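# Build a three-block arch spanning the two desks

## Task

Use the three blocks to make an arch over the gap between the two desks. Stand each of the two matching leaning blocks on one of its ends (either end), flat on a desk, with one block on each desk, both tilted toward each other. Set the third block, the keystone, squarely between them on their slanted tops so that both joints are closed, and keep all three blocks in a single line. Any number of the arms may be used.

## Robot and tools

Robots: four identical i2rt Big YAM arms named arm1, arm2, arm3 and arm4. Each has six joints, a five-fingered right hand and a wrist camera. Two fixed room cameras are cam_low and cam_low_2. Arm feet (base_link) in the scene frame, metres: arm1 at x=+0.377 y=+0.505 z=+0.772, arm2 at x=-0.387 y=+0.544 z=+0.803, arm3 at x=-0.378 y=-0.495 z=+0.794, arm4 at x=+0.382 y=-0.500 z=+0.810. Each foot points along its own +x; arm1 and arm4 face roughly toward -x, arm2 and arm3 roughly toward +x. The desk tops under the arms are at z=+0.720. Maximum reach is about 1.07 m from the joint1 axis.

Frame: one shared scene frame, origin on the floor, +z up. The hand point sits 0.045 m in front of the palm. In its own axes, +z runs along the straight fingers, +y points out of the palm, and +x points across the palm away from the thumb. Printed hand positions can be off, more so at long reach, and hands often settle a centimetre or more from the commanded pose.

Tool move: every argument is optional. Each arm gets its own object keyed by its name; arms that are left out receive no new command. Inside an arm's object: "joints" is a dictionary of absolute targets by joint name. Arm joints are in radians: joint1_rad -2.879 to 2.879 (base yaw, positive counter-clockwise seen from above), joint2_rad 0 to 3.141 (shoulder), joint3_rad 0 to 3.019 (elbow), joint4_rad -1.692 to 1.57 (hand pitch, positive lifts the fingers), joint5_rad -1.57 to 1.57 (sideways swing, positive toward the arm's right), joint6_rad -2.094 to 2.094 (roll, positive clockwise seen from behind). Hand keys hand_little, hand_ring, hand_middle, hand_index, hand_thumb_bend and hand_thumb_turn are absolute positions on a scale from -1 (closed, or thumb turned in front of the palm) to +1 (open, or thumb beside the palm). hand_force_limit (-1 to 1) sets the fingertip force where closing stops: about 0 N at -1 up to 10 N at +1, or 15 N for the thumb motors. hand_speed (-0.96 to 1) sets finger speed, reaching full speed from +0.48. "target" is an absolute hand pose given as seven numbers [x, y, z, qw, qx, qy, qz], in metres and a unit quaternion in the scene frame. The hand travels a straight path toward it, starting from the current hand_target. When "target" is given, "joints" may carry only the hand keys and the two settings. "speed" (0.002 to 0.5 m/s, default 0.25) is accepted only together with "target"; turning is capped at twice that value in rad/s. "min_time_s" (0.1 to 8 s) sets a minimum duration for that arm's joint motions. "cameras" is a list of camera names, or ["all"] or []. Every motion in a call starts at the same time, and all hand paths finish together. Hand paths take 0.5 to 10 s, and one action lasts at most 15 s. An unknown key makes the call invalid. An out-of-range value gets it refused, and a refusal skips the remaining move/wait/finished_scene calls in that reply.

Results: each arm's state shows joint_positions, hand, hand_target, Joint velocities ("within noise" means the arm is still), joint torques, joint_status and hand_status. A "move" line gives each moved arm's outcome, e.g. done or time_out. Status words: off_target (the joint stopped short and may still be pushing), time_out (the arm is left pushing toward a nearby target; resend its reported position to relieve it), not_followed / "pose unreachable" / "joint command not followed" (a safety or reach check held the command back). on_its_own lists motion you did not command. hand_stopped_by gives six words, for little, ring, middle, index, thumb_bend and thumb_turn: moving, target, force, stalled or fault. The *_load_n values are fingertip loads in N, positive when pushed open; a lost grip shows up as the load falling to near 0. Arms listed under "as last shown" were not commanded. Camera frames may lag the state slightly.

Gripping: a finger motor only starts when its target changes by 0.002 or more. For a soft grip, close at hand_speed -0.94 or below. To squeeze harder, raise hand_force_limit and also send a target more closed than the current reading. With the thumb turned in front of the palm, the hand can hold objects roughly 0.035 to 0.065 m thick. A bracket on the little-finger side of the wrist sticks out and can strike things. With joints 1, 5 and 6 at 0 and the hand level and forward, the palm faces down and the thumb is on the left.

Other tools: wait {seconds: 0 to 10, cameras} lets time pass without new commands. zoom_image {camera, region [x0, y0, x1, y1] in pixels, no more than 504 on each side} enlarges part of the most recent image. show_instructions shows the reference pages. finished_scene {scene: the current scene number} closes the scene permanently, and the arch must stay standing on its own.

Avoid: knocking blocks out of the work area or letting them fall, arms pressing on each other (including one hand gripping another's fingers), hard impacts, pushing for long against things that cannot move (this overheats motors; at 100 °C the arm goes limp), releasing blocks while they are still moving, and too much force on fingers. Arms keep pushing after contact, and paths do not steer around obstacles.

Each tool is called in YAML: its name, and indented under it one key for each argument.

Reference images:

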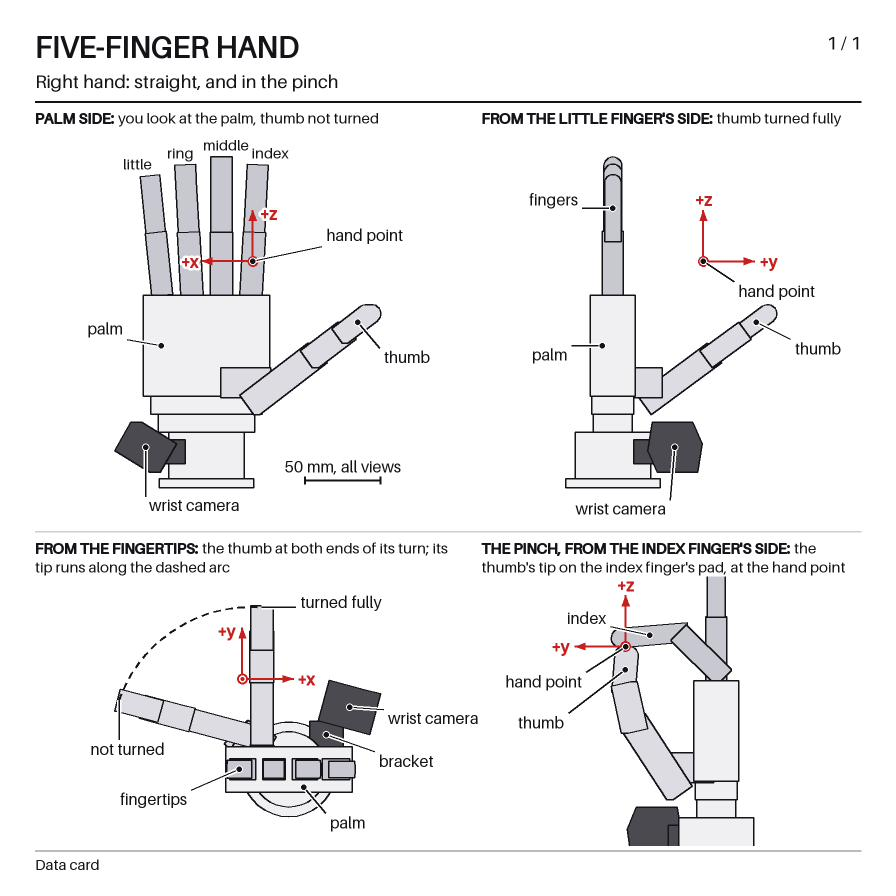

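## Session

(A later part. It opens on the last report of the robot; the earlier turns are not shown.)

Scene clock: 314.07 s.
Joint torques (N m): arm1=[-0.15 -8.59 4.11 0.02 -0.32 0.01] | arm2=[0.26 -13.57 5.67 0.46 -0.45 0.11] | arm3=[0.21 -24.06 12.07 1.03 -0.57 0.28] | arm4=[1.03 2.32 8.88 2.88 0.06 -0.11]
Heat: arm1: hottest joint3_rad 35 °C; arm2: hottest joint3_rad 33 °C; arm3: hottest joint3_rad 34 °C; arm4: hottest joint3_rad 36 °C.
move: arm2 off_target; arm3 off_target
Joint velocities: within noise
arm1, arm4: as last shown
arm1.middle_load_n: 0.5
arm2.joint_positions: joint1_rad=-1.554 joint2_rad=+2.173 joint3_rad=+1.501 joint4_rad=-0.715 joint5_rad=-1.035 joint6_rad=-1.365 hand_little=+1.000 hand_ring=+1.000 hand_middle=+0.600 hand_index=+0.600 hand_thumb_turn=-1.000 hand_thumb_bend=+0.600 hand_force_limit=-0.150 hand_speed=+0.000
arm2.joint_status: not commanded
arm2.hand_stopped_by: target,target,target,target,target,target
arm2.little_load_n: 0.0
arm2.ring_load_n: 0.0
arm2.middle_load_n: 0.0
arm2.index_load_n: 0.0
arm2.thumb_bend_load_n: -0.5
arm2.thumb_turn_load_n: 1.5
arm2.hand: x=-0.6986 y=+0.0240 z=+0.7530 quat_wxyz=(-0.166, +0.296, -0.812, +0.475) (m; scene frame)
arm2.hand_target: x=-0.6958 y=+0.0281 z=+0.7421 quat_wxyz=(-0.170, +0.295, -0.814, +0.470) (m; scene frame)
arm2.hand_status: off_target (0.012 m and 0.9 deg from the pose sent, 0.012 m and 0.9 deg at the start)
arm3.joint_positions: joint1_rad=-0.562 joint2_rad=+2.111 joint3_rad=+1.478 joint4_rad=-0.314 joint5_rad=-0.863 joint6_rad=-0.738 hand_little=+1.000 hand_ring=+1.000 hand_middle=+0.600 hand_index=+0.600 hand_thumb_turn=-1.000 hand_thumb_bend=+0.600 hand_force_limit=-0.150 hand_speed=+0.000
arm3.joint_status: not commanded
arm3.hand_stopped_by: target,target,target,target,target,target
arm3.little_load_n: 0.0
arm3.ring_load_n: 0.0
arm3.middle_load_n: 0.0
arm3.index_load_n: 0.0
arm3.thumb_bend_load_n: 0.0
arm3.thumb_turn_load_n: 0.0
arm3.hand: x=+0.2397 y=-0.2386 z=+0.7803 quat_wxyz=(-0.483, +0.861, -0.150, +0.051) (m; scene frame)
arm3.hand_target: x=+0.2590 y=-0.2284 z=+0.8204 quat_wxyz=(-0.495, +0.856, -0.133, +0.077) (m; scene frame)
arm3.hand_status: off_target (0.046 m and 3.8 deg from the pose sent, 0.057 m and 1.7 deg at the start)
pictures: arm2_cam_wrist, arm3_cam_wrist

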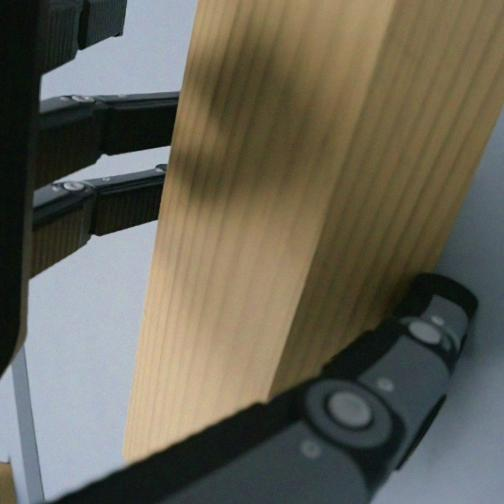

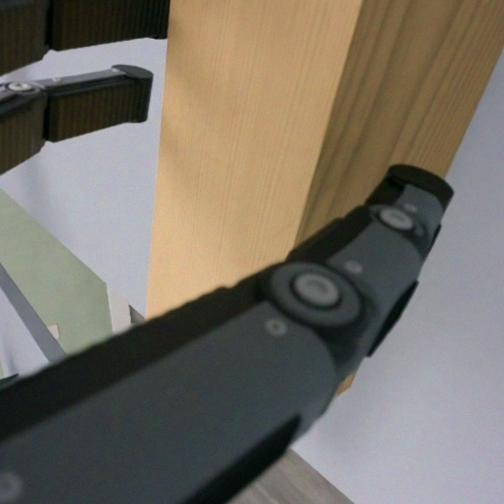

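move:
  arm3: {"target": [0.259, -0.235, 0.755, 0.4941, -0.8556, 0.1326, -0.0767], "speed": 0.08}
  arm2: {"joints": {"hand_speed": -0.94, "hand_force_limit": -0.4, "hand_index": -0.2, "hand_middle": -0.2, "hand_thumb_bend": -0.2}}
  arm1: {"joints": {"hand_speed": -0.94, "hand_force_limit": -0.4, "hand_index": -0.2, "hand_middle": -0.2, "hand_thumb_bend": -0.2}}
  cameras: ["arm1_cam_wrist", "arm2_cam_wrist", "arm3_cam_wrist"]

Scene clock: 324.83 s.
Joint torques (N m): arm1=[-0.73 -8.47 4.05 0.01 -0.07 -0.03] | arm2=[0.09 -13.39 5.63 0.39 -0.64 0.1] | arm3=[-0.79 -19.78 8.75 2.14 -0.74 0.16] | arm4=[0.73 2.37 8.87 2.78 0.07 -0.1]
Heat: arm1: hottest joint3_rad 34 °C; arm2: hottest joint3_rad 32 °C; arm3: hottest joint3_rad 34 °C; arm4: hottest joint3_rad 36 °C.
move: arm1 off_target; arm2 off_target; arm3 done
Joint velocities: within noise
arm1.joint_positions: joint1_rad=+0.324 joint2_rad=+1.758 joint3_rad=+0.911 joint4_rad=-1.167 joint5_rad=-0.911 joint6_rad=-2.103 hand_little=+1.000 hand_ring=+1.000 hand_middle=+0.483 hand_index=+0.427 hand_thumb_turn=-1.000 hand_thumb_bend=+0.537 hand_force_limit=-0.400 hand_speed=-0.940
arm1.joint_status: hand_middle off_target (ended at +0.483, target -0.200); hand_index off_target (ended at +0.427, target -0.200); hand_thumb_bend off_target (ended at +0.537, target -0.200); the others done
arm1.hand_stopped_by: target,target,force,force,force,target
arm1.little_load_n: 0.0
arm1.ring_load_n: 0.0
arm1.middle_load_n: 2.5
arm1.index_load_n: 3.0
arm1.thumb_bend_load_n: 6.0
arm1.thumb_turn_load_n: 0.5
arm1.hand: x=+0.3422 y=+0.1775 z=+0.7510 quat_wxyz=(-0.314, +0.577, -0.666, +0.353) (m; scene frame)
arm1.hand_target: x=+0.3427 y=+0.1833 z=+0.7413 quat_wxyz=(-0.318, +0.577, -0.668, +0.346) (m; scene frame)
arm1.hand_status: not commanded
arm2.joint_positions: joint1_rad=-1.554 joint2_rad=+2.173 joint3_rad=+1.501 joint4_rad=-0.715 joint5_rad=-1.030 joint6_rad=-1.365 hand_little=+1.000 hand_ring=+1.000 hand_middle=+0.443 hand_index=+0.432 hand_thumb_turn=-1.000 hand_thumb_bend=+0.532 hand_force_limit=-0.400 hand_speed=-0.940
arm2.joint_status: hand_middle off_target (ended at +0.443, target -0.200); hand_index off_target (ended at +0.432, target -0.200); hand_thumb_bend off_target (ended at +0.532, target -0.200); the others done
arm2.hand_stopped_by: target,target,force,force,force,target
arm2.little_load_n: 0.0
arm2.ring_load_n: 0.0
arm2.middle_load_n: 2.0
arm2.index_load_n: 4.5
arm2.thumb_bend_load_n: 10.0
arm2.thumb_turn_load_n: 0.5
arm2.hand: x=-0.6992 y=+0.0244 z=+0.7523 quat_wxyz=(-0.164, +0.297, -0.813, +0.474) (m; scene frame)
arm2.hand_target: x=-0.6958 y=+0.0281 z=+0.7421 quat_wxyz=(-0.170, +0.295, -0.814, +0.470) (m; scene frame)
arm2.hand_status: not commanded
arm3.joint_positions: joint1_rad=-0.562 joint2_rad=+2.158 joint3_rad=+1.478 joint4_rad=-0.219 joint5_rad=-0.865 joint6_rad=-0.738 hand_little=+1.000 hand_ring=+1.000 hand_middle=+0.600 hand_index=+0.600 hand_thumb_turn=-1.000 hand_thumb_bend=+0.600 hand_force_limit=-0.150 hand_speed=+0.000
arm3.joint_status: not commanded
arm3.hand_stopped_by: target,target,target,target,target,target
arm3.little_load_n: 0.0
arm3.ring_load_n: 0.0
arm3.middle_load_n: 0.0
arm3.index_load_n: 0.0
arm3.thumb_bend_load_n: 0.0
arm3.thumb_turn_load_n: 0.5
arm3.hand: x=+0.2518 y=-0.2361 z=+0.7576 quat_wxyz=(-0.491, +0.857, -0.138, +0.070) (m; scene frame)
arm3.hand_target: x=+0.2587 y=-0.2350 z=+0.7551 quat_wxyz=(-0.494, +0.856, -0.133, +0.077) (m; scene frame)
arm3.hand_status: done (0.008 m and 1.1 deg from the pose sent, 0.032 m and 3.8 deg at the start)
arm4: as last shown
pictures: arm1_cam_wrist, arm2_cam_wrist, arm3_cam_wrist

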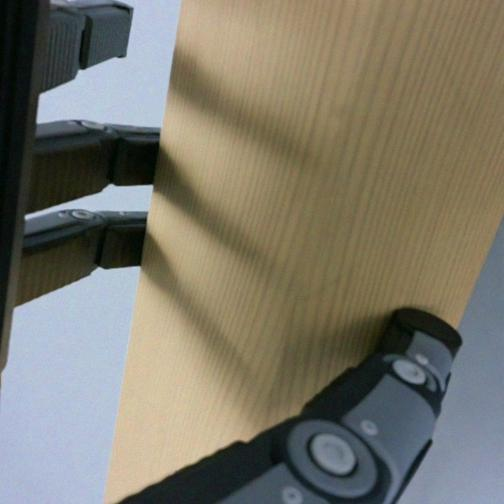

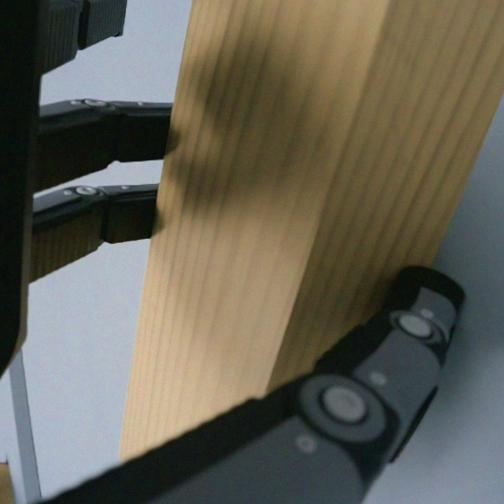

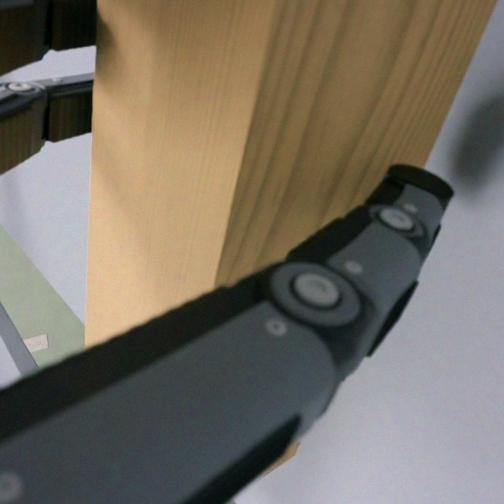

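move:
  arm1: {"joints": {"hand_force_limit": -0.1, "hand_index": -0.3, "hand_middle": -0.3}}
  arm2: {"joints": {"hand_speed": -0.6, "hand_index": 0.6, "hand_middle": 0.6, "hand_thumb_bend": 0.6}}
  arm3: {"target": [0.259, -0.235, 0.753, 0.433, -0.8886, 0.1379, -0.0672], "speed": 0.06}
  cameras: ["arm3_cam_wrist"]

move:
  arm2: {"target": [-0.696, 0.028, 0.785, 0.1429, -0.3083, 0.8526, -0.3971], "speed": 0.1}
  cameras: ["arm2_cam_wrist", "cam_low"]

Scene clock: 344.53 s.
Joint torques (N m): arm1=[-0.79 -8.41 4.05 0.06 -0.04 -0.01] | arm2=[0.15 -13.45 5.64 0.43 -0.47 0.11] | arm3=[-0.38 -19.66 10.93 0.53 -0.24 0.14] | arm4=[1.2 2.37 8.83 2.82 0.09 -0.11]
Heat: arm1: hottest joint3_rad 34 °C; arm2: hottest joint3_rad 32 °C; arm3: hottest joint3_rad 34 °C; arm4: hottest joint3_rad 36 °C.
move: arm1 off_target; arm2 done; arm3 done
Joint velocities: within noise
arm1.joint_positions: joint1_rad=+0.324 joint2_rad=+1.758 joint3_rad=+0.911 joint4_rad=-1.167 joint5_rad=-0.911 joint6_rad=-2.103 hand_little=+1.000 hand_ring=+1.000 hand_middle=+0.456 hand_index=+0.405 hand_thumb_turn=-1.000 hand_thumb_bend=+0.539 hand_force_limit=-0.100 hand_speed=-0.940
arm1.joint_status: hand_middle off_target (ended at +0.456, target -0.300); hand_index off_target (ended at +0.405, target -0.300); the others done
arm1.hand_stopped_by: target,target,force,force,force,target
arm1.little_load_n: 0.0
arm1.ring_load_n: 0.0
arm1.middle_load_n: 4.5
arm1.index_load_n: 3.5
arm1.thumb_bend_load_n: 11.5
arm1.thumb_turn_load_n: 1.0
arm1.hand: x=+0.3423 y=+0.1774 z=+0.7511 quat_wxyz=(-0.314, +0.577, -0.666, +0.354) (m; scene frame)
arm1.hand_target: x=+0.3426 y=+0.1834 z=+0.7413 quat_wxyz=(-0.318, +0.577, -0.668, +0.346) (m; scene frame)
arm1.hand_status: not commanded
arm2.joint_positions: joint1_rad=-1.554 joint2_rad=+2.173 joint3_rad=+1.501 joint4_rad=-0.715 joint5_rad=-1.035 joint6_rad=-1.365 hand_little=+1.000 hand_ring=+1.000 hand_middle=+0.600 hand_index=+0.600 hand_thumb_turn=-1.000 hand_thumb_bend=+0.599 hand_force_limit=-0.400 hand_speed=-0.600
arm2.joint_status: all done
arm2.hand_stopped_by: target,target,target,target,target,target
arm2.little_load_n: 0.0
arm2.ring_load_n: -0.5
arm2.middle_load_n: 0.0
arm2.index_load_n: 0.0
arm2.thumb_bend_load_n: -1.5
arm2.thumb_turn_load_n: -1.0
arm2.hand: x=-0.6986 y=+0.0240 z=+0.7530 quat_wxyz=(-0.166, +0.296, -0.812, +0.475) (m; scene frame)
arm2.hand_target: x=-0.6958 y=+0.0281 z=+0.7421 quat_wxyz=(-0.170, +0.295, -0.814, +0.471) (m; scene frame)
arm2.hand_status: not commanded
arm3.joint_positions: joint1_rad=-0.537 joint2_rad=+2.158 joint3_rad=+1.533 joint4_rad=-0.375 joint5_rad=-0.758 joint6_rad=-0.801 hand_little=+1.000 hand_ring=+1.000 hand_middle=+0.600 hand_index=+0.600 hand_thumb_turn=-1.000 hand_thumb_bend=+0.600 hand_force_limit=-0.150 hand_speed=+0.000
arm3.joint_status: not commanded
arm3.hand_stopped_by: target,target,target,target,target,target
arm3.little_load_n: 0.0
arm3.ring_load_n: 0.0
arm3.middle_load_n: 1.0
arm3.index_load_n: 0.0
arm3.thumb_bend_load_n: 0.0
arm3.thumb_turn_load_n: 0.0
arm3.hand: x=+0.2504 y=-0.2380 z=+0.7540 quat_wxyz=(-0.436, +0.886, -0.143, +0.065) (m; scene frame)
arm3.hand_target: x=+0.2587 y=-0.2350 z=+0.7531 quat_wxyz=(-0.433, +0.888, -0.138, +0.068) (m; scene frame)
arm3.hand_status: done (0.009 m and 0.8 deg from the pose sent, 0.009 m and 7.6 deg at the start)
arm4: as last shown
arm4.middle_load_n: -0.5
pictures: arm3_cam_wrist

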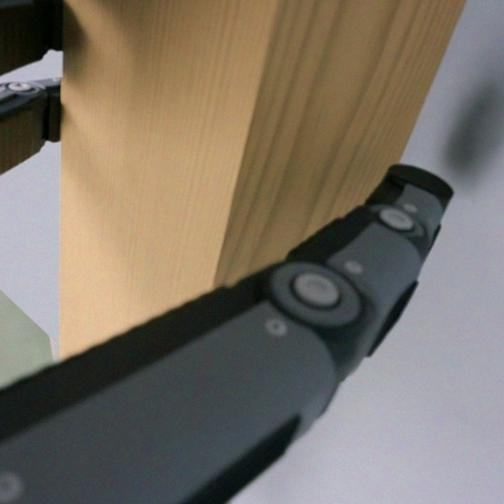

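Scene clock: 346.10 s.
Joint torques (N m): arm1=[-0.62 -8.7 4.07 0.01 -0.03 -0.01] | arm2=[0.97 -15.21 8.55 -0.09 -0.44 0.27] | arm3=[-0.38 -19.78 10.96 0.55 -0.26 0.11] | arm4=[0.5 2.61 8.8 2.74 0.07 -0.1]
Heat: arm1: hottest joint3_rad 34 °C; arm2: hottest joint3_rad 32 °C; arm3: hottest joint3_rad 34 °C; arm4: hottest joint3_rad 36 °C.
move: arm2 off_target
Joint velocities: within noise
arm1, arm3, arm4: as last shown
arm1.middle_load_n: 5.0
arm1.thumb_bend_load_n: 11.0
arm2.joint_positions: joint1_rad=-1.517 joint2_rad=+2.106 joint3_rad=+1.501 joint4_rad=-0.831 joint5_rad=-0.853 joint6_rad=-1.353 hand_little=+1.000 hand_ring=+1.000 hand_middle=+0.600 hand_index=+0.600 hand_thumb_turn=-1.000 hand_thumb_bend=+0.600 hand_force_limit=-0.400 hand_speed=-0.600
arm2.joint_status: not commanded
arm2.hand_stopped_by: target,target,target,target,target,target
arm2.little_load_n: 0.0
arm2.ring_load_n: 0.0
arm2.middle_load_n: 0.0
arm2.index_load_n: 0.0
arm2.thumb_bend_load_n: 0.0
arm2.thumb_turn_load_n: 0.0
arm2.hand: x=-0.6919 y=+0.0409 z=+0.7684 quat_wxyz=(-0.153, +0.303, -0.855, +0.393) (m; scene frame)
arm2.hand_target: x=-0.6956 y=+0.0284 z=+0.7852 quat_wxyz=(-0.143, +0.308, -0.852, +0.397) (m; scene frame)
arm2.hand_status: off_target (0.021 m and 1.4 deg from the pose sent, 0.032 m and 10.5 deg at the start)
arm3.ring_load_n: -0.5
arm4.middle_load_n: 0.0
pictures: arm2_cam_wrist, cam_low

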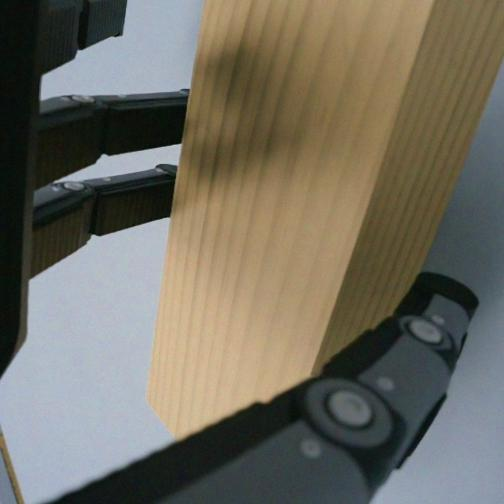

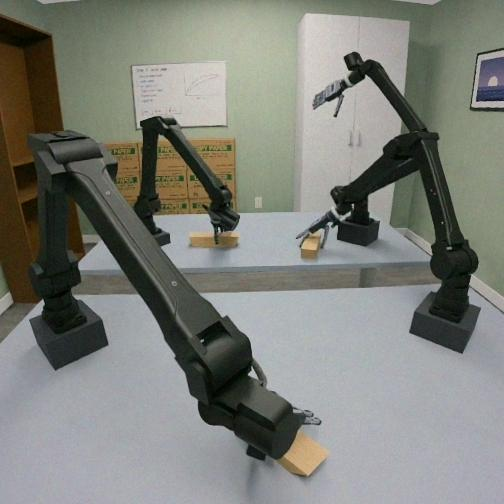

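move:
  arm2: {"target": [-0.703, 0.019, 0.742, 0.1429, -0.3083, 0.8526, -0.3971], "speed": 0.06}
  arm3: {"joints": {"hand_speed": -0.94, "hand_force_limit": -0.4, "hand_index": -0.2, "hand_middle": -0.2, "hand_thumb_bend": -0.2}}
  cameras: ["arm2_cam_wrist", "arm3_cam_wrist", "arm1_cam_wrist"]

Scene clock: 358.80 s.
Joint torques (N m): arm1=[-0.62 -8.76 4.07 0.12 -0.03 -0.01] | arm2=[0.97 -11.46 9.09 0.94 -0.21 0.19] | arm3=[-0.79 -19.96 10.74 0.55 -0.26 0.11] | arm4=[0.91 2.55 8.81 2.86 0.09 -0.1]
Heat: arm1: hottest joint3_rad 34 °C; arm2: hottest joint3_rad 33 °C; arm3: hottest joint3_rad 35 °C; arm4: hottest joint3_rad 36 °C.
move: arm2 off_target; arm3 off_target
Joint velocities: within noise
arm1, arm4: as last shown
arm1.index_load_n: 4.0
arm1.thumb_bend_load_n: 11.5
arm2.joint_positions: joint1_rad=-1.516 joint2_rad=+2.139 joint3_rad=+1.514 joint4_rad=-0.795 joint5_rad=-0.858 joint6_rad=-1.345 hand_little=+1.000 hand_ring=+1.000 hand_middle=+0.600 hand_index=+0.600 hand_thumb_turn=-1.000 hand_thumb_bend=+0.600 hand_force_limit=-0.400 hand_speed=-0.600
arm2.joint_status: not commanded
arm2.hand_stopped_by: target,target,target,target,target,target
arm2.little_load_n: 0.0
arm2.ring_load_n: 0.0
arm2.middle_load_n: 0.5
arm2.index_load_n: 0.0
arm2.thumb_bend_load_n: 0.0
arm2.thumb_turn_load_n: 0.0
arm2.hand: x=-0.6960 y=+0.0334 z=+0.7548 quat_wxyz=(-0.150, +0.303, -0.853, +0.398) (m; scene frame)
arm2.hand_target: x=-0.7024 y=+0.0198 z=+0.7424 quat_wxyz=(-0.143, +0.308, -0.853, +0.397) (m; scene frame)
arm2.hand_status: off_target (0.020 m and 1.0 deg from the pose sent, 0.036 m and 1.4 deg at the start)
arm3.joint_positions: joint1_rad=-0.533 joint2_rad=+2.158 joint3_rad=+1.535 joint4_rad=-0.376 joint5_rad=-0.758 joint6_rad=-0.801 hand_little=+1.000 hand_ring=+1.000 hand_middle=+0.410 hand_index=+0.415 hand_thumb_turn=-1.000 hand_thumb_bend=+0.523 hand_force_limit=-0.400 hand_speed=-0.940
arm3.joint_status: hand_middle off_target (ended at +0.410, target -0.200); hand_index off_target (ended at +0.415, target -0.200); hand_thumb_bend off_target (ended at +0.523, target -0.200); the others done
arm3.hand_stopped_by: target,target,force,force,force,target
arm3.little_load_n: 0.0
arm3.ring_load_n: 0.0
arm3.middle_load_n: 3.5
arm3.index_load_n: 2.0
arm3.thumb_bend_load_n: 10.0
arm3.thumb_turn_load_n: 0.5
arm3.hand: x=+0.2504 y=-0.2356 z=+0.7548 quat_wxyz=(-0.437, +0.886, -0.141, +0.065) (m; scene frame)
arm3.hand_target: x=+0.2587 y=-0.2351 z=+0.7531 quat_wxyz=(-0.433, +0.888, -0.138, +0.068) (m; scene frame)
arm3.hand_status: not commanded
pictures: arm1_cam_wrist, arm2_cam_wrist, arm3_cam_wrist

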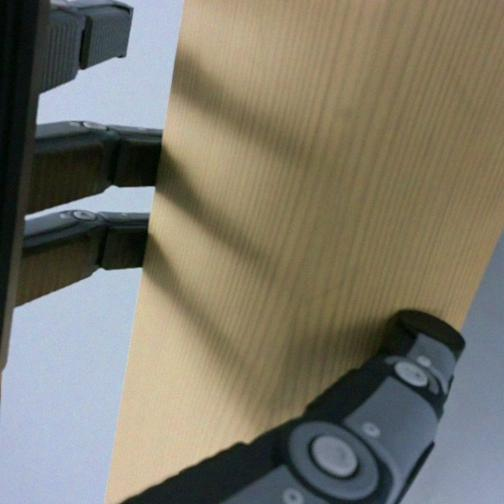

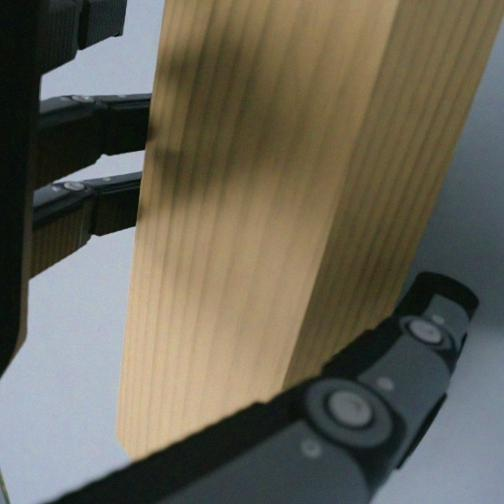

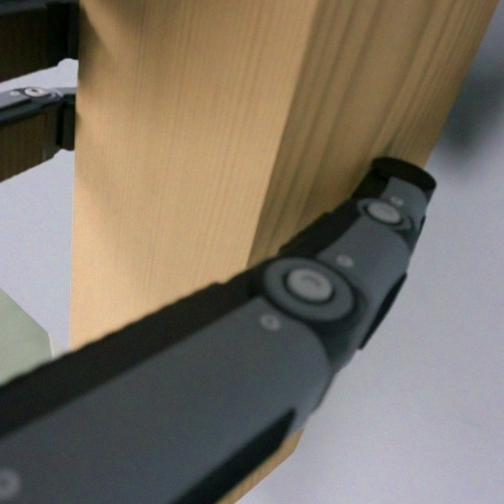

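move:
  arm2: {"target": [-0.703, 0.019, 0.728, 0.1429, -0.3083, 0.8526, -0.3971], "speed": 0.05}
  arm3: {"joints": {"hand_force_limit": -0.1, "hand_index": -0.3, "hand_middle": -0.3}}

move:
  arm2: {"joints": {"hand_speed": -0.94, "hand_force_limit": -0.4, "hand_index": -0.2, "hand_middle": -0.2, "hand_thumb_bend": -0.2}}

move:
  arm2: {"joints": {"hand_force_limit": -0.1, "hand_index": -0.3, "hand_middle": -0.3}}
  cameras: ["arm2_cam_wrist"]

Scene clock: 366.63 s.
Joint torques (N m): arm1=[-0.73 -8.53 4.07 0.06 -0.05 -0.02] | arm2=[1.08 -10.34 8.66 1.17 0.07 0.15] | arm3=[-0.67 -19.84 10.66 0.53 -0.26 0.11] | arm4=[0.5 2.32 8.9 2.74 0.09 -0.1]
Heat: arm1: hottest joint3_rad 34 °C; arm2: hottest joint3_rad 33 °C; arm3: hottest joint3_rad 35 °C; arm4: hottest joint3_rad 36 °C.
move: arm2 off_target; arm3 off_target
Joint velocities: within noise
arm1: as last shown
arm1.middle_load_n: 4.5
arm1.index_load_n: 3.5
arm2.joint_positions: joint1_rad=-1.516 joint2_rad=+2.143 joint3_rad=+1.514 joint4_rad=-0.774 joint5_rad=-0.866 joint6_rad=-1.342 hand_little=+1.000 hand_ring=+1.000 hand_middle=+0.600 hand_index=+0.600 hand_thumb_turn=-1.000 hand_thumb_bend=+0.600 hand_force_limit=-0.400 hand_speed=-0.600
arm2.joint_status: not commanded
arm2.hand_stopped_by: target,target,target,target,target,target
arm2.little_load_n: 0.0
arm2.ring_load_n: 0.0
arm2.middle_load_n: 0.5
arm2.index_load_n: 0.0
arm2.thumb_bend_load_n: 0.0
arm2.thumb_turn_load_n: 0.0
arm2.hand: x=-0.6976 y=+0.0295 z=+0.7531 quat_wxyz=(-0.146, +0.304, -0.850, +0.404) (m; scene frame)
arm2.hand_target: x=-0.7021 y=+0.0203 z=+0.7287 quat_wxyz=(-0.143, +0.308, -0.853, +0.397) (m; scene frame)
arm2.hand_status: off_target (0.028 m and 1.0 deg from the pose sent, 0.031 m and 1.0 deg at the start)
arm3.joint_positions: joint1_rad=-0.532 joint2_rad=+2.158 joint3_rad=+1.536 joint4_rad=-0.376 joint5_rad=-0.758 joint6_rad=-0.801 hand_little=+1.000 hand_ring=+1.000 hand_middle=+0.383 hand_index=+0.383 hand_thumb_turn=-1.000 hand_thumb_bend=+0.525 hand_force_limit=-0.100 hand_speed=-0.940
arm3.joint_status: hand_middle off_target (ended at +0.383, target -0.300); hand_index off_target (ended at +0.383, target -0.300); the others done
arm3.hand_stopped_by: target,target,force,force,force,target
arm3.little_load_n: 0.0
arm3.ring_load_n: 0.0
arm3.middle_load_n: 3.5
arm3.index_load_n: 4.5
arm3.thumb_bend_load_n: 16.0
arm3.thumb_turn_load_n: 0.5
arm3.hand: x=+0.2507 y=-0.2351 z=+0.7552 quat_wxyz=(-0.437, +0.886, -0.140, +0.066) (m; scene frame)
arm3.hand_target: x=+0.2588 y=-0.2350 z=+0.7532 quat_wxyz=(-0.433, +0.888, -0.138, +0.068) (m; scene frame)
arm3.hand_status: not commanded
arm4.joint_positions: joint1_rad=-1.591 joint2_rad=+0.602 joint3_rad=+1.437 joint4_rad=-1.316 joint5_rad=+0.076 joint6_rad=-0.995 hand_little=+1.000 hand_ring=+1.000 hand_middle=+1.000 hand_index=+1.000 hand_thumb_turn=+1.000 hand_thumb_bend=+1.000 hand_force_limit=+0.000 hand_speed=-0.800
arm4.joint_status: not commanded
arm4.hand_stopped_by: target,target,target,target,target,target
arm4.little_load_n: 0.0
arm4.ring_load_n: 0.0
arm4.middle_load_n: 0.0
arm4.index_load_n: 0.0
arm4.thumb_bend_load_n: 0.0
arm4.thumb_turn_load_n: 0.0
arm4.hand: x=+0.5680 y=-0.3794 z=+1.3177 quat_wxyz=(-0.297, +0.854, +0.071, +0.421) (m; scene frame)
arm4.hand_target: x=+0.5679 y=-0.3821 z=+1.3264 quat_wxyz=(-0.301, +0.849, +0.067, +0.430) (m; scene frame)
arm4.hand_status: not commanded
pictures: none

Scene clock: 370.07 s.
Joint torques (N m): arm1=[-0.5 -8.29 4.1 0.05 -0.03 -0.01] | arm2=[0.79 -10.4 8.47 1.06 0.34 0.14] | arm3=[-0.62 -19.84 10.67 0.55 -0.26 0.1] | arm4=[1.03 2.67 8.9 2.69 0.06 -0.07]
Heat: arm1: hottest joint3_rad 34 °C; arm2: hottest joint3_rad 33 °C; arm3: hottest joint3_rad 35 °C; arm4: hottest joint3_rad 36 °C.
move: arm2 off_target
Joint velocities: within noise
arm1, arm3, arm4: as last shown
arm1.index_load_n: 4.0
arm2.joint_positions: joint1_rad=-1.516 joint2_rad=+2.144 joint3_rad=+1.517 joint4_rad=-0.771 joint5_rad=-0.873 joint6_rad=-1.339 hand_little=+1.000 hand_ring=+1.000 hand_middle=+0.534 hand_index=+0.410 hand_thumb_turn=-1.000 hand_thumb_bend=+0.507 hand_force_limit=-0.400 hand_speed=-0.940
arm2.joint_status: hand_middle off_target (ended at +0.534, target -0.200); hand_index off_target (ended at +0.410, target -0.200); hand_thumb_bend off_target (ended at +0.507, target -0.200); the others done
arm2.hand_stopped_by: target,target,force,force,force,target
arm2.little_load_n: 0.0
arm2.ring_load_n: 0.0
arm2.middle_load_n: 1.5
arm2.index_load_n: 3.0
arm2.thumb_bend_load_n: 6.0
arm2.thumb_turn_load_n: -0.5
arm2.hand: x=-0.6977 y=+0.0274 z=+0.7545 quat_wxyz=(-0.146, +0.304, -0.849, +0.408) (m; scene frame)
arm2.hand_target: x=-0.7022 y=+0.0204 z=+0.7288 quat_wxyz=(-0.143, +0.308, -0.853, +0.397) (m; scene frame)
arm2.hand_status: not commanded
arm3.index_load_n: 5.0
pictures: none

Scene clock: 371.13 s.
Joint torques (N m): arm1=[-0.5 -8.41 4.08 -0.03 -0.03 0.01] | arm2=[-0.26 -10.58 8.21 0.81 0.53 0.14] | arm3=[-0.73 -19.72 10.69 0.55 -0.27 0.11] | arm4=[0.73 2.73 8.85 2.84 0.07 -0.11]
Heat: arm1: hottest joint3_rad 34 °C; arm2: hottest joint3_rad 33 °C; arm3: hottest joint3_rad 36 °C; arm4: hottest joint3_rad 36 °C.
move: arm2 off_target
Joint velocities: within noise
arm1, arm3, arm4: as last shown
arm1.middle_load_n: 5.0
arm1.index_load_n: 3.5
arm1.thumb_turn_load_n: 1.5
arm2.joint_positions: joint1_rad=-1.502 joint2_rad=+2.144 joint3_rad=+1.521 joint4_rad=-0.764 joint5_rad=-0.879 joint6_rad=-1.339 hand_little=+1.000 hand_ring=+1.000 hand_middle=+0.417 hand_index=+0.394 hand_thumb_turn=-1.000 hand_thumb_bend=+0.508 hand_force_limit=-0.100 hand_speed=-0.940
arm2.joint_status: hand_middle off_target (ended at +0.417, target -0.300); hand_index off_target (ended at +0.394, target -0.300); the others done
arm2.hand_stopped_by: target,target,force,force,force,target
arm2.little_load_n: 0.0
arm2.ring_load_n: 0.0
arm2.middle_load_n: 2.5
arm2.index_load_n: 4.5
arm2.thumb_bend_load_n: 9.5
arm2.thumb_turn_load_n: -1.0
arm2.hand: x=-0.6921 y=+0.0200 z=+0.7564 quat_wxyz=(-0.146, +0.312, -0.844, +0.411) (m; scene frame)
arm2.hand_target: x=-0.7020 y=+0.0203 z=+0.7287 quat_wxyz=(-0.143, +0.308, -0.852, +0.397) (m; scene frame)
arm2.hand_status: not commanded
arm3.ring_load_n: -0.5
arm3.index_load_n: 4.5
pictures: arm2_cam_wrist

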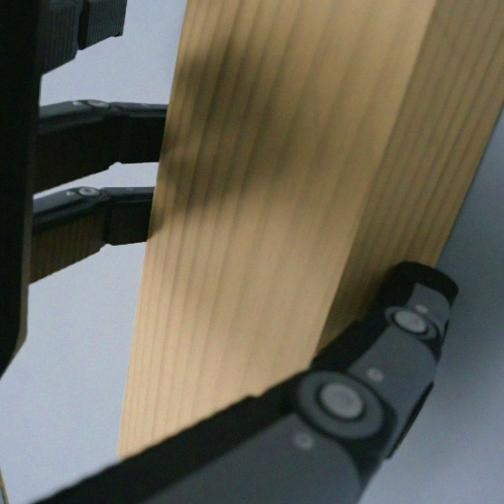

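move:
  arm1: {"target": [0.342, 0.180, 0.80, 0.3419, -0.5923, 0.6318, -0.3649], "speed": 0.08}
  arm2: {"target": [-0.700, 0.022, 0.81, 0.1429, -0.3083, 0.8526, -0.3971], "speed": 0.08}
  arm3: {"target": [0.2587, -0.235, 0.81, 0.433, -0.8886, 0.1379, -0.0672], "speed": 0.08}
  cameras: ["arm1_cam_wrist", "arm2_cam_wrist", "arm3_cam_wrist", "cam_low", "cam_low_2"]

Scene clock: 380.80 s.
Joint torques (N m): arm1=[-0.26 -10.7 8.09 -0.92 -0.55 -0.02] | arm2=[0.03 -15.97 9.69 -0.13 -0.71 0.16] | arm3=[-0.79 -26.4 12.07 0.73 -0.79 0.19] | arm4=[0.85 2.9 8.87 2.81 0.1 -0.11]
Heat: arm1: hottest joint3_rad 34 °C; arm2: hottest joint3_rad 33 °C; arm3: hottest joint3_rad 36 °C; arm4: hottest joint3_rad 36 °C.
move: arm1 off_target; arm2 off_target; arm3 off_target
Joint velocities: within noise
arm1.joint_positions: joint1_rad=+0.324 joint2_rad=+1.677 joint3_rad=+0.911 joint4_rad=-1.307 joint5_rad=-0.898 joint6_rad=-2.103 hand_little=+1.000 hand_ring=+1.000 hand_middle=+0.456 hand_index=+0.405 hand_thumb_turn=-1.000 hand_thumb_bend=+0.536 hand_force_limit=-0.100 hand_speed=-0.940
arm1.joint_status: not commanded
arm1.hand_stopped_by: target,target,force,force,force,target
arm1.little_load_n: 0.0
arm1.ring_load_n: 0.0
arm1.middle_load_n: 0.0
arm1.index_load_n: 0.0
arm1.thumb_bend_load_n: 0.0
arm1.thumb_turn_load_n: 0.0
arm1.hand: x=+0.3493 y=+0.1970 z=+0.7876 quat_wxyz=(-0.336, +0.567, -0.672, +0.338) (m; scene frame)
arm1.hand_target: x=+0.3429 y=+0.1802 z=+0.8001 quat_wxyz=(-0.319, +0.579, -0.666, +0.346) (m; scene frame)
arm1.hand_status: off_target (0.022 m and 6.3 deg from the pose sent, 0.049 m and 5.5 deg at the start; a joint's target at an end of its range on 51 of 51 steps)
arm2.joint_positions: joint1_rad=-1.502 joint2_rad=+2.102 joint3_rad=+1.529 joint4_rad=-0.890 joint5_rad=-0.845 joint6_rad=-1.339 hand_little=+1.000 hand_ring=+1.000 hand_middle=+0.417 hand_index=+0.394 hand_thumb_turn=-1.000 hand_thumb_bend=+0.508 hand_force_limit=-0.100 hand_speed=-0.940
arm2.joint_status: not commanded
arm2.hand_stopped_by: target,target,force,force,force,target
arm2.little_load_n: 0.0
arm2.ring_load_n: 0.0
arm2.middle_load_n: 0.0
arm2.index_load_n: 5.0
arm2.thumb_bend_load_n: 9.5
arm2.thumb_turn_load_n: -1.5
arm2.hand: x=-0.6837 y=+0.0384 z=+0.7796 quat_wxyz=(-0.168, +0.299, -0.859, +0.382) (m; scene frame)
arm2.hand_target: x=-0.6990 y=+0.0231 z=+0.8104 quat_wxyz=(-0.143, +0.308, -0.853, +0.397) (m; scene frame)
arm2.hand_status: off_target (0.038 m and 3.6 deg from the pose sent, 0.054 m and 2.0 deg at the start)
arm3.joint_positions: joint1_rad=-0.532 joint2_rad=+2.147 joint3_rad=+1.546 joint4_rad=-0.492 joint5_rad=-0.747 joint6_rad=-0.812 hand_little=+1.000 hand_ring=+1.000 hand_middle=+0.383 hand_index=+0.383 hand_thumb_turn=-1.000 hand_thumb_bend=+0.525 hand_force_limit=-0.100 hand_speed=-0.940
arm3.joint_status: not commanded
arm3.hand_stopped_by: target,target,force,force,force,target
arm3.little_load_n: 0.0
arm3.ring_load_n: -0.5
arm3.middle_load_n: 1.0
arm3.index_load_n: 4.0
arm3.thumb_bend_load_n: 8.0
arm3.thumb_turn_load_n: -1.5
arm3.hand: x=+0.2318 y=-0.2415 z=+0.7574 quat_wxyz=(-0.416, +0.895, -0.157, +0.030) (m; scene frame)
arm3.hand_target: x=+0.2562 y=-0.2355 z=+0.8100 quat_wxyz=(-0.433, +0.888, -0.138, +0.067) (m; scene frame)
arm3.hand_status: off_target (0.059 m and 5.2 deg from the pose sent, 0.055 m and 0.6 deg at the start)
arm4: as last shown
pictures: arm1_cam_wrist, arm2_cam_wrist, arm3_cam_wrist, cam_low, cam_low_2

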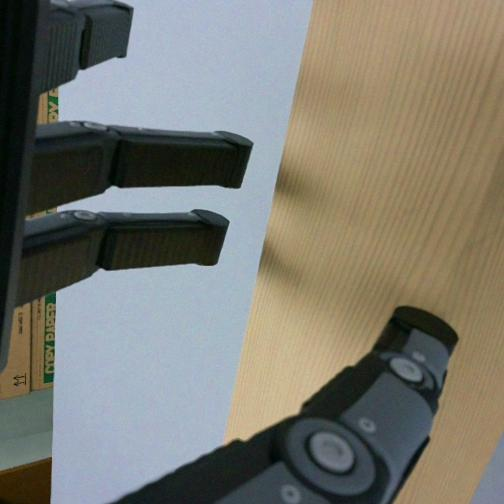

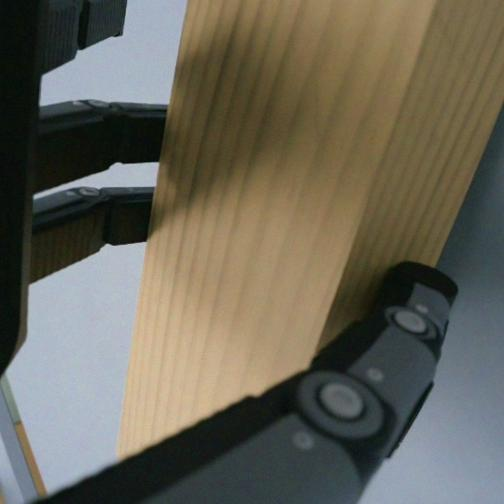

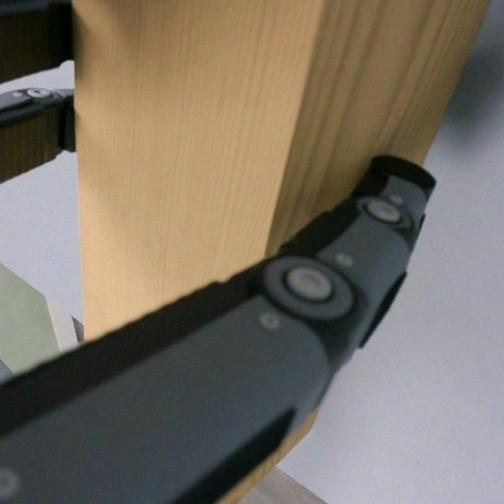

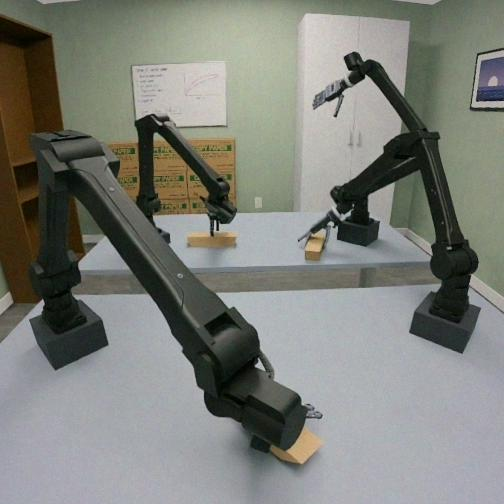

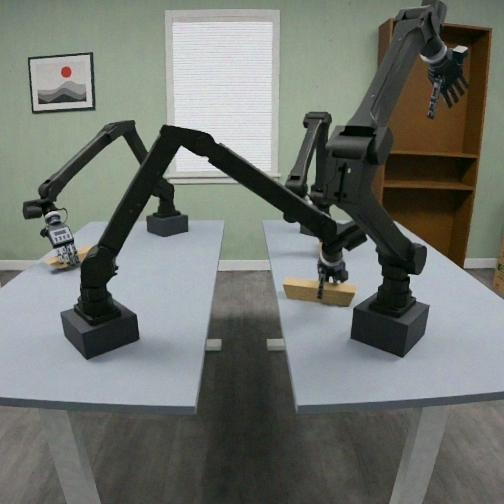

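move:
  arm1: {"target": [0.333, 0.178, 0.80, 0.2782, -0.6243, 0.6664, -0.2968], "speed": 0.1, "joints": {"hand_speed": 0.0, "hand_index": 0.6, "hand_middle": 0.6, "hand_thumb_bend": 0.6}}
  arm2: {"target": [-0.700, 0.022, 0.90, 0.1429, -0.3083, 0.8526, -0.3971], "speed": 0.1}
  arm3: {"target": [0.2587, -0.235, 0.90, 0.433, -0.8886, 0.1379, -0.0672], "speed": 0.08}
  cameras: ["arm1_cam_wrist", "arm3_cam_wrist", "cam_low", "cam_low_2"]

Scene clock: 392.30 s.
Joint torques (N m): arm1=[0.21 -10.64 8.44 -0.14 -0.37 0.1] | arm2=[0.09 -15.79 10.99 -0.12 -0.7 0.18] | arm3=[-0.79 -26.58 15.27 0.94 -1.04 0.21] | arm4=[0.67 2.73 8.92 2.8 0.1 -0.14]
Heat: arm1: hottest joint3_rad 35 °C; arm2: hottest joint3_rad 34 °C; arm3: hottest joint3_rad 36 °C; arm4: hottest joint3_rad 36 °C.
move: arm1 off_target; arm2 off_target; arm3 off_target
Joint velocities: within noise
arm1.joint_positions: joint1_rad=+0.363 joint2_rad=+1.625 joint3_rad=+0.911 joint4_rad=-1.274 joint5_rad=-0.780 joint6_rad=-2.066 hand_little=+1.000 hand_ring=+1.000 hand_middle=+0.600 hand_index=+0.600 hand_thumb_turn=-1.000 hand_thumb_bend=+0.600 hand_force_limit=-0.100 hand_speed=+0.000
arm1.joint_status: all done
arm1.hand_stopped_by: target,target,target,target,target,target
arm1.little_load_n: -0.5
arm1.ring_load_n: 0.0
arm1.middle_load_n: 0.0
arm1.index_load_n: 0.0
arm1.thumb_bend_load_n: 0.0
arm1.thumb_turn_load_n: 0.0
arm1.hand: x=+0.3394 y=+0.1993 z=+0.7887 quat_wxyz=(-0.303, +0.611, -0.671, +0.289) (m; scene frame)
arm1.hand_target: x=+0.3333 y=+0.1786 z=+0.8006 quat_wxyz=(-0.278, +0.624, -0.667, +0.297) (m; scene frame)
arm1.hand_status: off_target (0.025 m and 3.3 deg from the pose sent, 0.028 m and 10.5 deg at the start)
arm2.joint_positions: joint1_rad=-1.502 joint2_rad=+2.008 joint3_rad=+1.619 joint4_rad=-1.084 joint5_rad=-0.844 joint6_rad=-1.339 hand_little=+1.000 hand_ring=+1.000 hand_middle=+0.417 hand_index=+0.394 hand_thumb_turn=-1.000 hand_thumb_bend=+0.508 hand_force_limit=-0.100 hand_speed=-0.940
arm2.joint_status: not commanded
arm2.hand_stopped_by: target,target,force,force,force,target
arm2.little_load_n: 0.0
arm2.ring_load_n: 0.0
arm2.middle_load_n: 0.0
arm2.index_load_n: 5.0
arm2.thumb_bend_load_n: 9.5
arm2.thumb_turn_load_n: -1.5
arm2.hand: x=-0.6850 y=+0.0382 z=+0.8645 quat_wxyz=(-0.171, +0.297, -0.859, +0.379) (m; scene frame)
arm2.hand_target: x=-0.6987 y=+0.0236 z=+0.9003 quat_wxyz=(-0.143, +0.308, -0.853, +0.397) (m; scene frame)
arm2.hand_status: off_target (0.042 m and 4.1 deg from the pose sent, 0.123 m and 3.6 deg at the start)
arm3.joint_positions: joint1_rad=-0.532 joint2_rad=+2.053 joint3_rad=+1.606 joint4_rad=-0.690 joint5_rad=-0.742 joint6_rad=-0.814 hand_little=+1.000 hand_ring=+1.000 hand_middle=+0.383 hand_index=+0.383 hand_thumb_turn=-1.000 hand_thumb_bend=+0.525 hand_force_limit=-0.100 hand_speed=-0.940
arm3.joint_status: not commanded
arm3.hand_stopped_by: target,target,force,force,force,target
arm3.little_load_n: 0.0
arm3.ring_load_n: 0.0
arm3.middle_load_n: 1.0
arm3.index_load_n: 3.5
arm3.thumb_bend_load_n: 8.0
arm3.thumb_turn_load_n: -1.5
arm3.hand: x=+0.2238 y=-0.2440 z=+0.8292 quat_wxyz=(-0.407, +0.898, -0.165, +0.014) (m; scene frame)
arm3.hand_target: x=+0.2532 y=-0.2363 z=+0.9005 quat_wxyz=(-0.433, +0.888, -0.138, +0.067) (m; scene frame)
arm3.hand_status: off_target (0.079 m and 7.6 deg from the pose sent, 0.145 m and 5.2 deg at the start)
arm4: as last shown
arm4.index_load_n: -0.5
pictures: arm1_cam_wrist, arm3_cam_wrist, cam_low, cam_low_2

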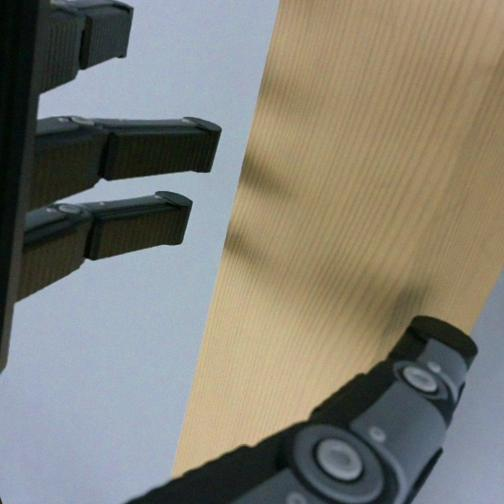

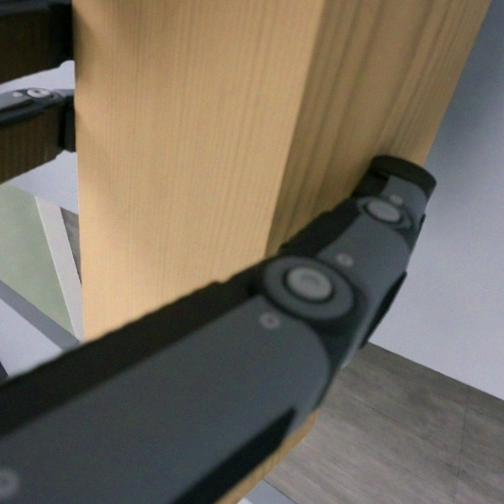

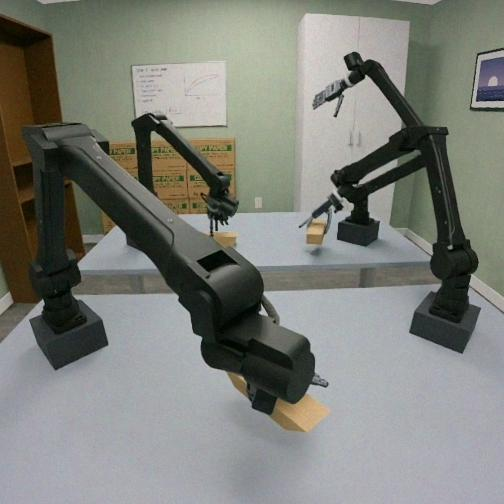

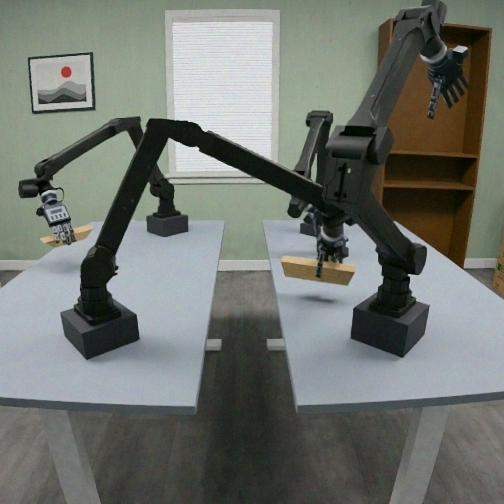

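move:
  arm1: {"target": [0.333, 0.178, 0.742, 0.2782, -0.6243, 0.6664, -0.2968], "speed": 0.08}
  arm2: {"target": [-0.700, 0.022, 1.06, 0.1429, -0.3083, 0.8526, -0.3971], "speed": 0.15}
  arm3: {"target": [0.2587, -0.235, 1.09, 0.433, -0.8886, 0.1379, -0.0672], "speed": 0.12}
  cameras: ["arm1_cam_wrist", "cam_low_2", "cam_low"]

Scene clock: 399.30 s.
Joint torques (N m): arm1=[-0.67 -7.71 4.64 0.51 0.07 0.06] | arm2=[0.21 -14.92 12.03 -0.13 -0.71 0.21] | arm3=[-0.85 -21.83 16.96 1.02 -1.05 0.21] | arm4=[0.56 2.61 8.94 2.88 0.08 -0.1]
Heat: arm1: hottest joint3_rad 35 °C; arm2: hottest joint3_rad 35 °C; arm3: hottest joint3_rad 38 °C; arm4: hottest joint3_rad 36 °C.
move: arm1 off_target; arm2 off_target; arm3 off_target
Joint velocities: within noise
arm1.joint_positions: joint1_rad=+0.373 joint2_rad=+1.700 joint3_rad=+0.911 joint4_rad=-1.127 joint5_rad=-0.791 joint6_rad=-2.061 hand_little=+1.000 hand_ring=+1.000 hand_middle=+0.600 hand_index=+0.600 hand_thumb_turn=-1.000 hand_thumb_bend=+0.600 hand_force_limit=-0.100 hand_speed=+0.000
arm1.joint_status: not commanded
arm1.hand_stopped_by: target,target,target,target,target,target
arm1.little_load_n: 0.0
arm1.ring_load_n: 0.0
arm1.middle_load_n: 2.0
arm1.index_load_n: 0.0
arm1.thumb_bend_load_n: 0.0
arm1.thumb_turn_load_n: 0.0
arm1.hand: x=+0.3343 y=+0.1746 z=+0.7543 quat_wxyz=(-0.276, +0.625, -0.664, +0.305) (m; scene frame)
arm1.hand_target: x=+0.3331 y=+0.1782 z=+0.7425 quat_wxyz=(-0.278, +0.625, -0.667, +0.297) (m; scene frame)
arm1.hand_status: off_target (0.013 m and 1.1 deg from the pose sent, 0.052 m and 3.3 deg at the start)
arm2.joint_positions: joint1_rad=-1.502 joint2_rad=+1.951 joint3_rad=+1.965 joint4_rad=-1.478 joint5_rad=-0.844 joint6_rad=-1.339 hand_little=+1.000 hand_ring=+1.000 hand_middle=+0.417 hand_index=+0.394 hand_thumb_turn=-1.000 hand_thumb_bend=+0.508 hand_force_limit=-0.100 hand_speed=-0.940
arm2.joint_status: not commanded
arm2.hand_stopped_by: target,target,force,force,force,target
arm2.little_load_n: 0.0
arm2.ring_load_n: 0.0
arm2.middle_load_n: 0.0
arm2.index_load_n: 4.5
arm2.thumb_bend_load_n: 9.5
arm2.thumb_turn_load_n: -1.0
arm2.hand: x=-0.6933 y=+0.0311 z=+1.0264 quat_wxyz=(-0.168, +0.299, -0.859, +0.381) (m; scene frame)
arm2.hand_target: x=-0.6987 y=+0.0236 z=+1.0598 quat_wxyz=(-0.143, +0.308, -0.853, +0.397) (m; scene frame)
arm2.hand_status: off_target (0.035 m and 3.6 deg from the pose sent, 0.197 m and 4.1 deg at the start)
arm3.joint_positions: joint1_rad=-0.532 joint2_rad=+1.971 joint3_rad=+2.052 joint4_rad=-1.174 joint5_rad=-0.742 joint6_rad=-0.814 hand_little=+1.000 hand_ring=+1.000 hand_middle=+0.383 hand_index=+0.383 hand_thumb_turn=-1.000 hand_thumb_bend=+0.525 hand_force_limit=-0.100 hand_speed=-0.940
arm3.joint_status: not commanded
arm3.hand_stopped_by: target,target,force,force,force,target
arm3.little_load_n: 0.0
arm3.ring_load_n: 0.0
arm3.middle_load_n: 1.0
arm3.index_load_n: 3.5
arm3.thumb_bend_load_n: 7.5
arm3.thumb_turn_load_n: -1.0
arm3.hand: x=+0.2431 y=-0.2391 z=+1.0454 quat_wxyz=(-0.414, +0.896, -0.156, +0.032) (m; scene frame)
arm3.hand_target: x=+0.2552 y=-0.2360 z=+1.0898 quat_wxyz=(-0.433, +0.888, -0.138, +0.068) (m; scene frame)
arm3.hand_status: off_target (0.047 m and 5.1 deg from the pose sent, 0.263 m and 7.5 deg at the start; pose on its path clipped on 56 of 98 steps)
arm4: as last shown
arm4.index_load_n: 0.0
pictures: arm1_cam_wrist, cam_low, cam_low_2

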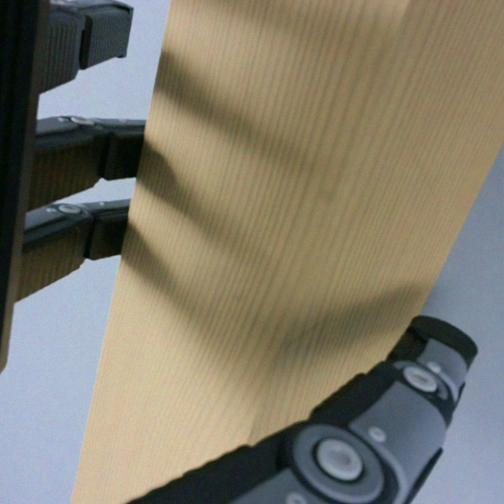

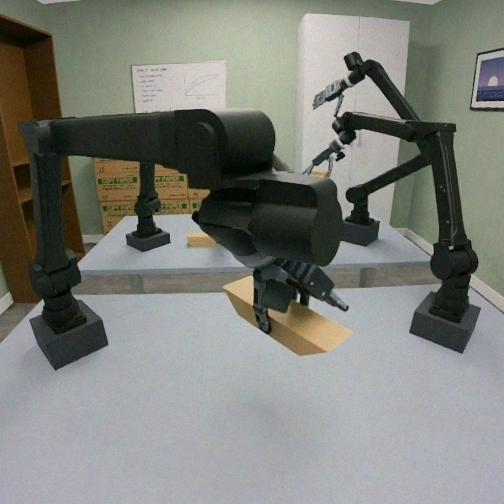

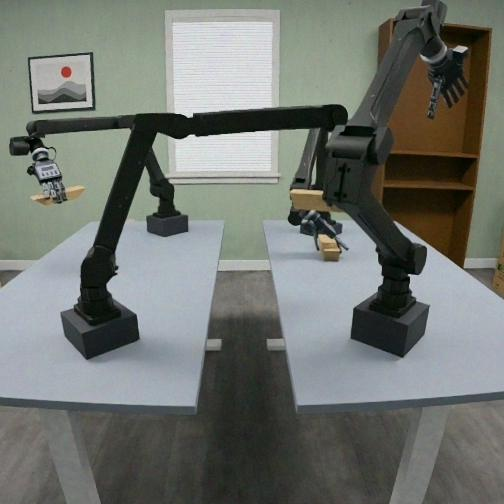

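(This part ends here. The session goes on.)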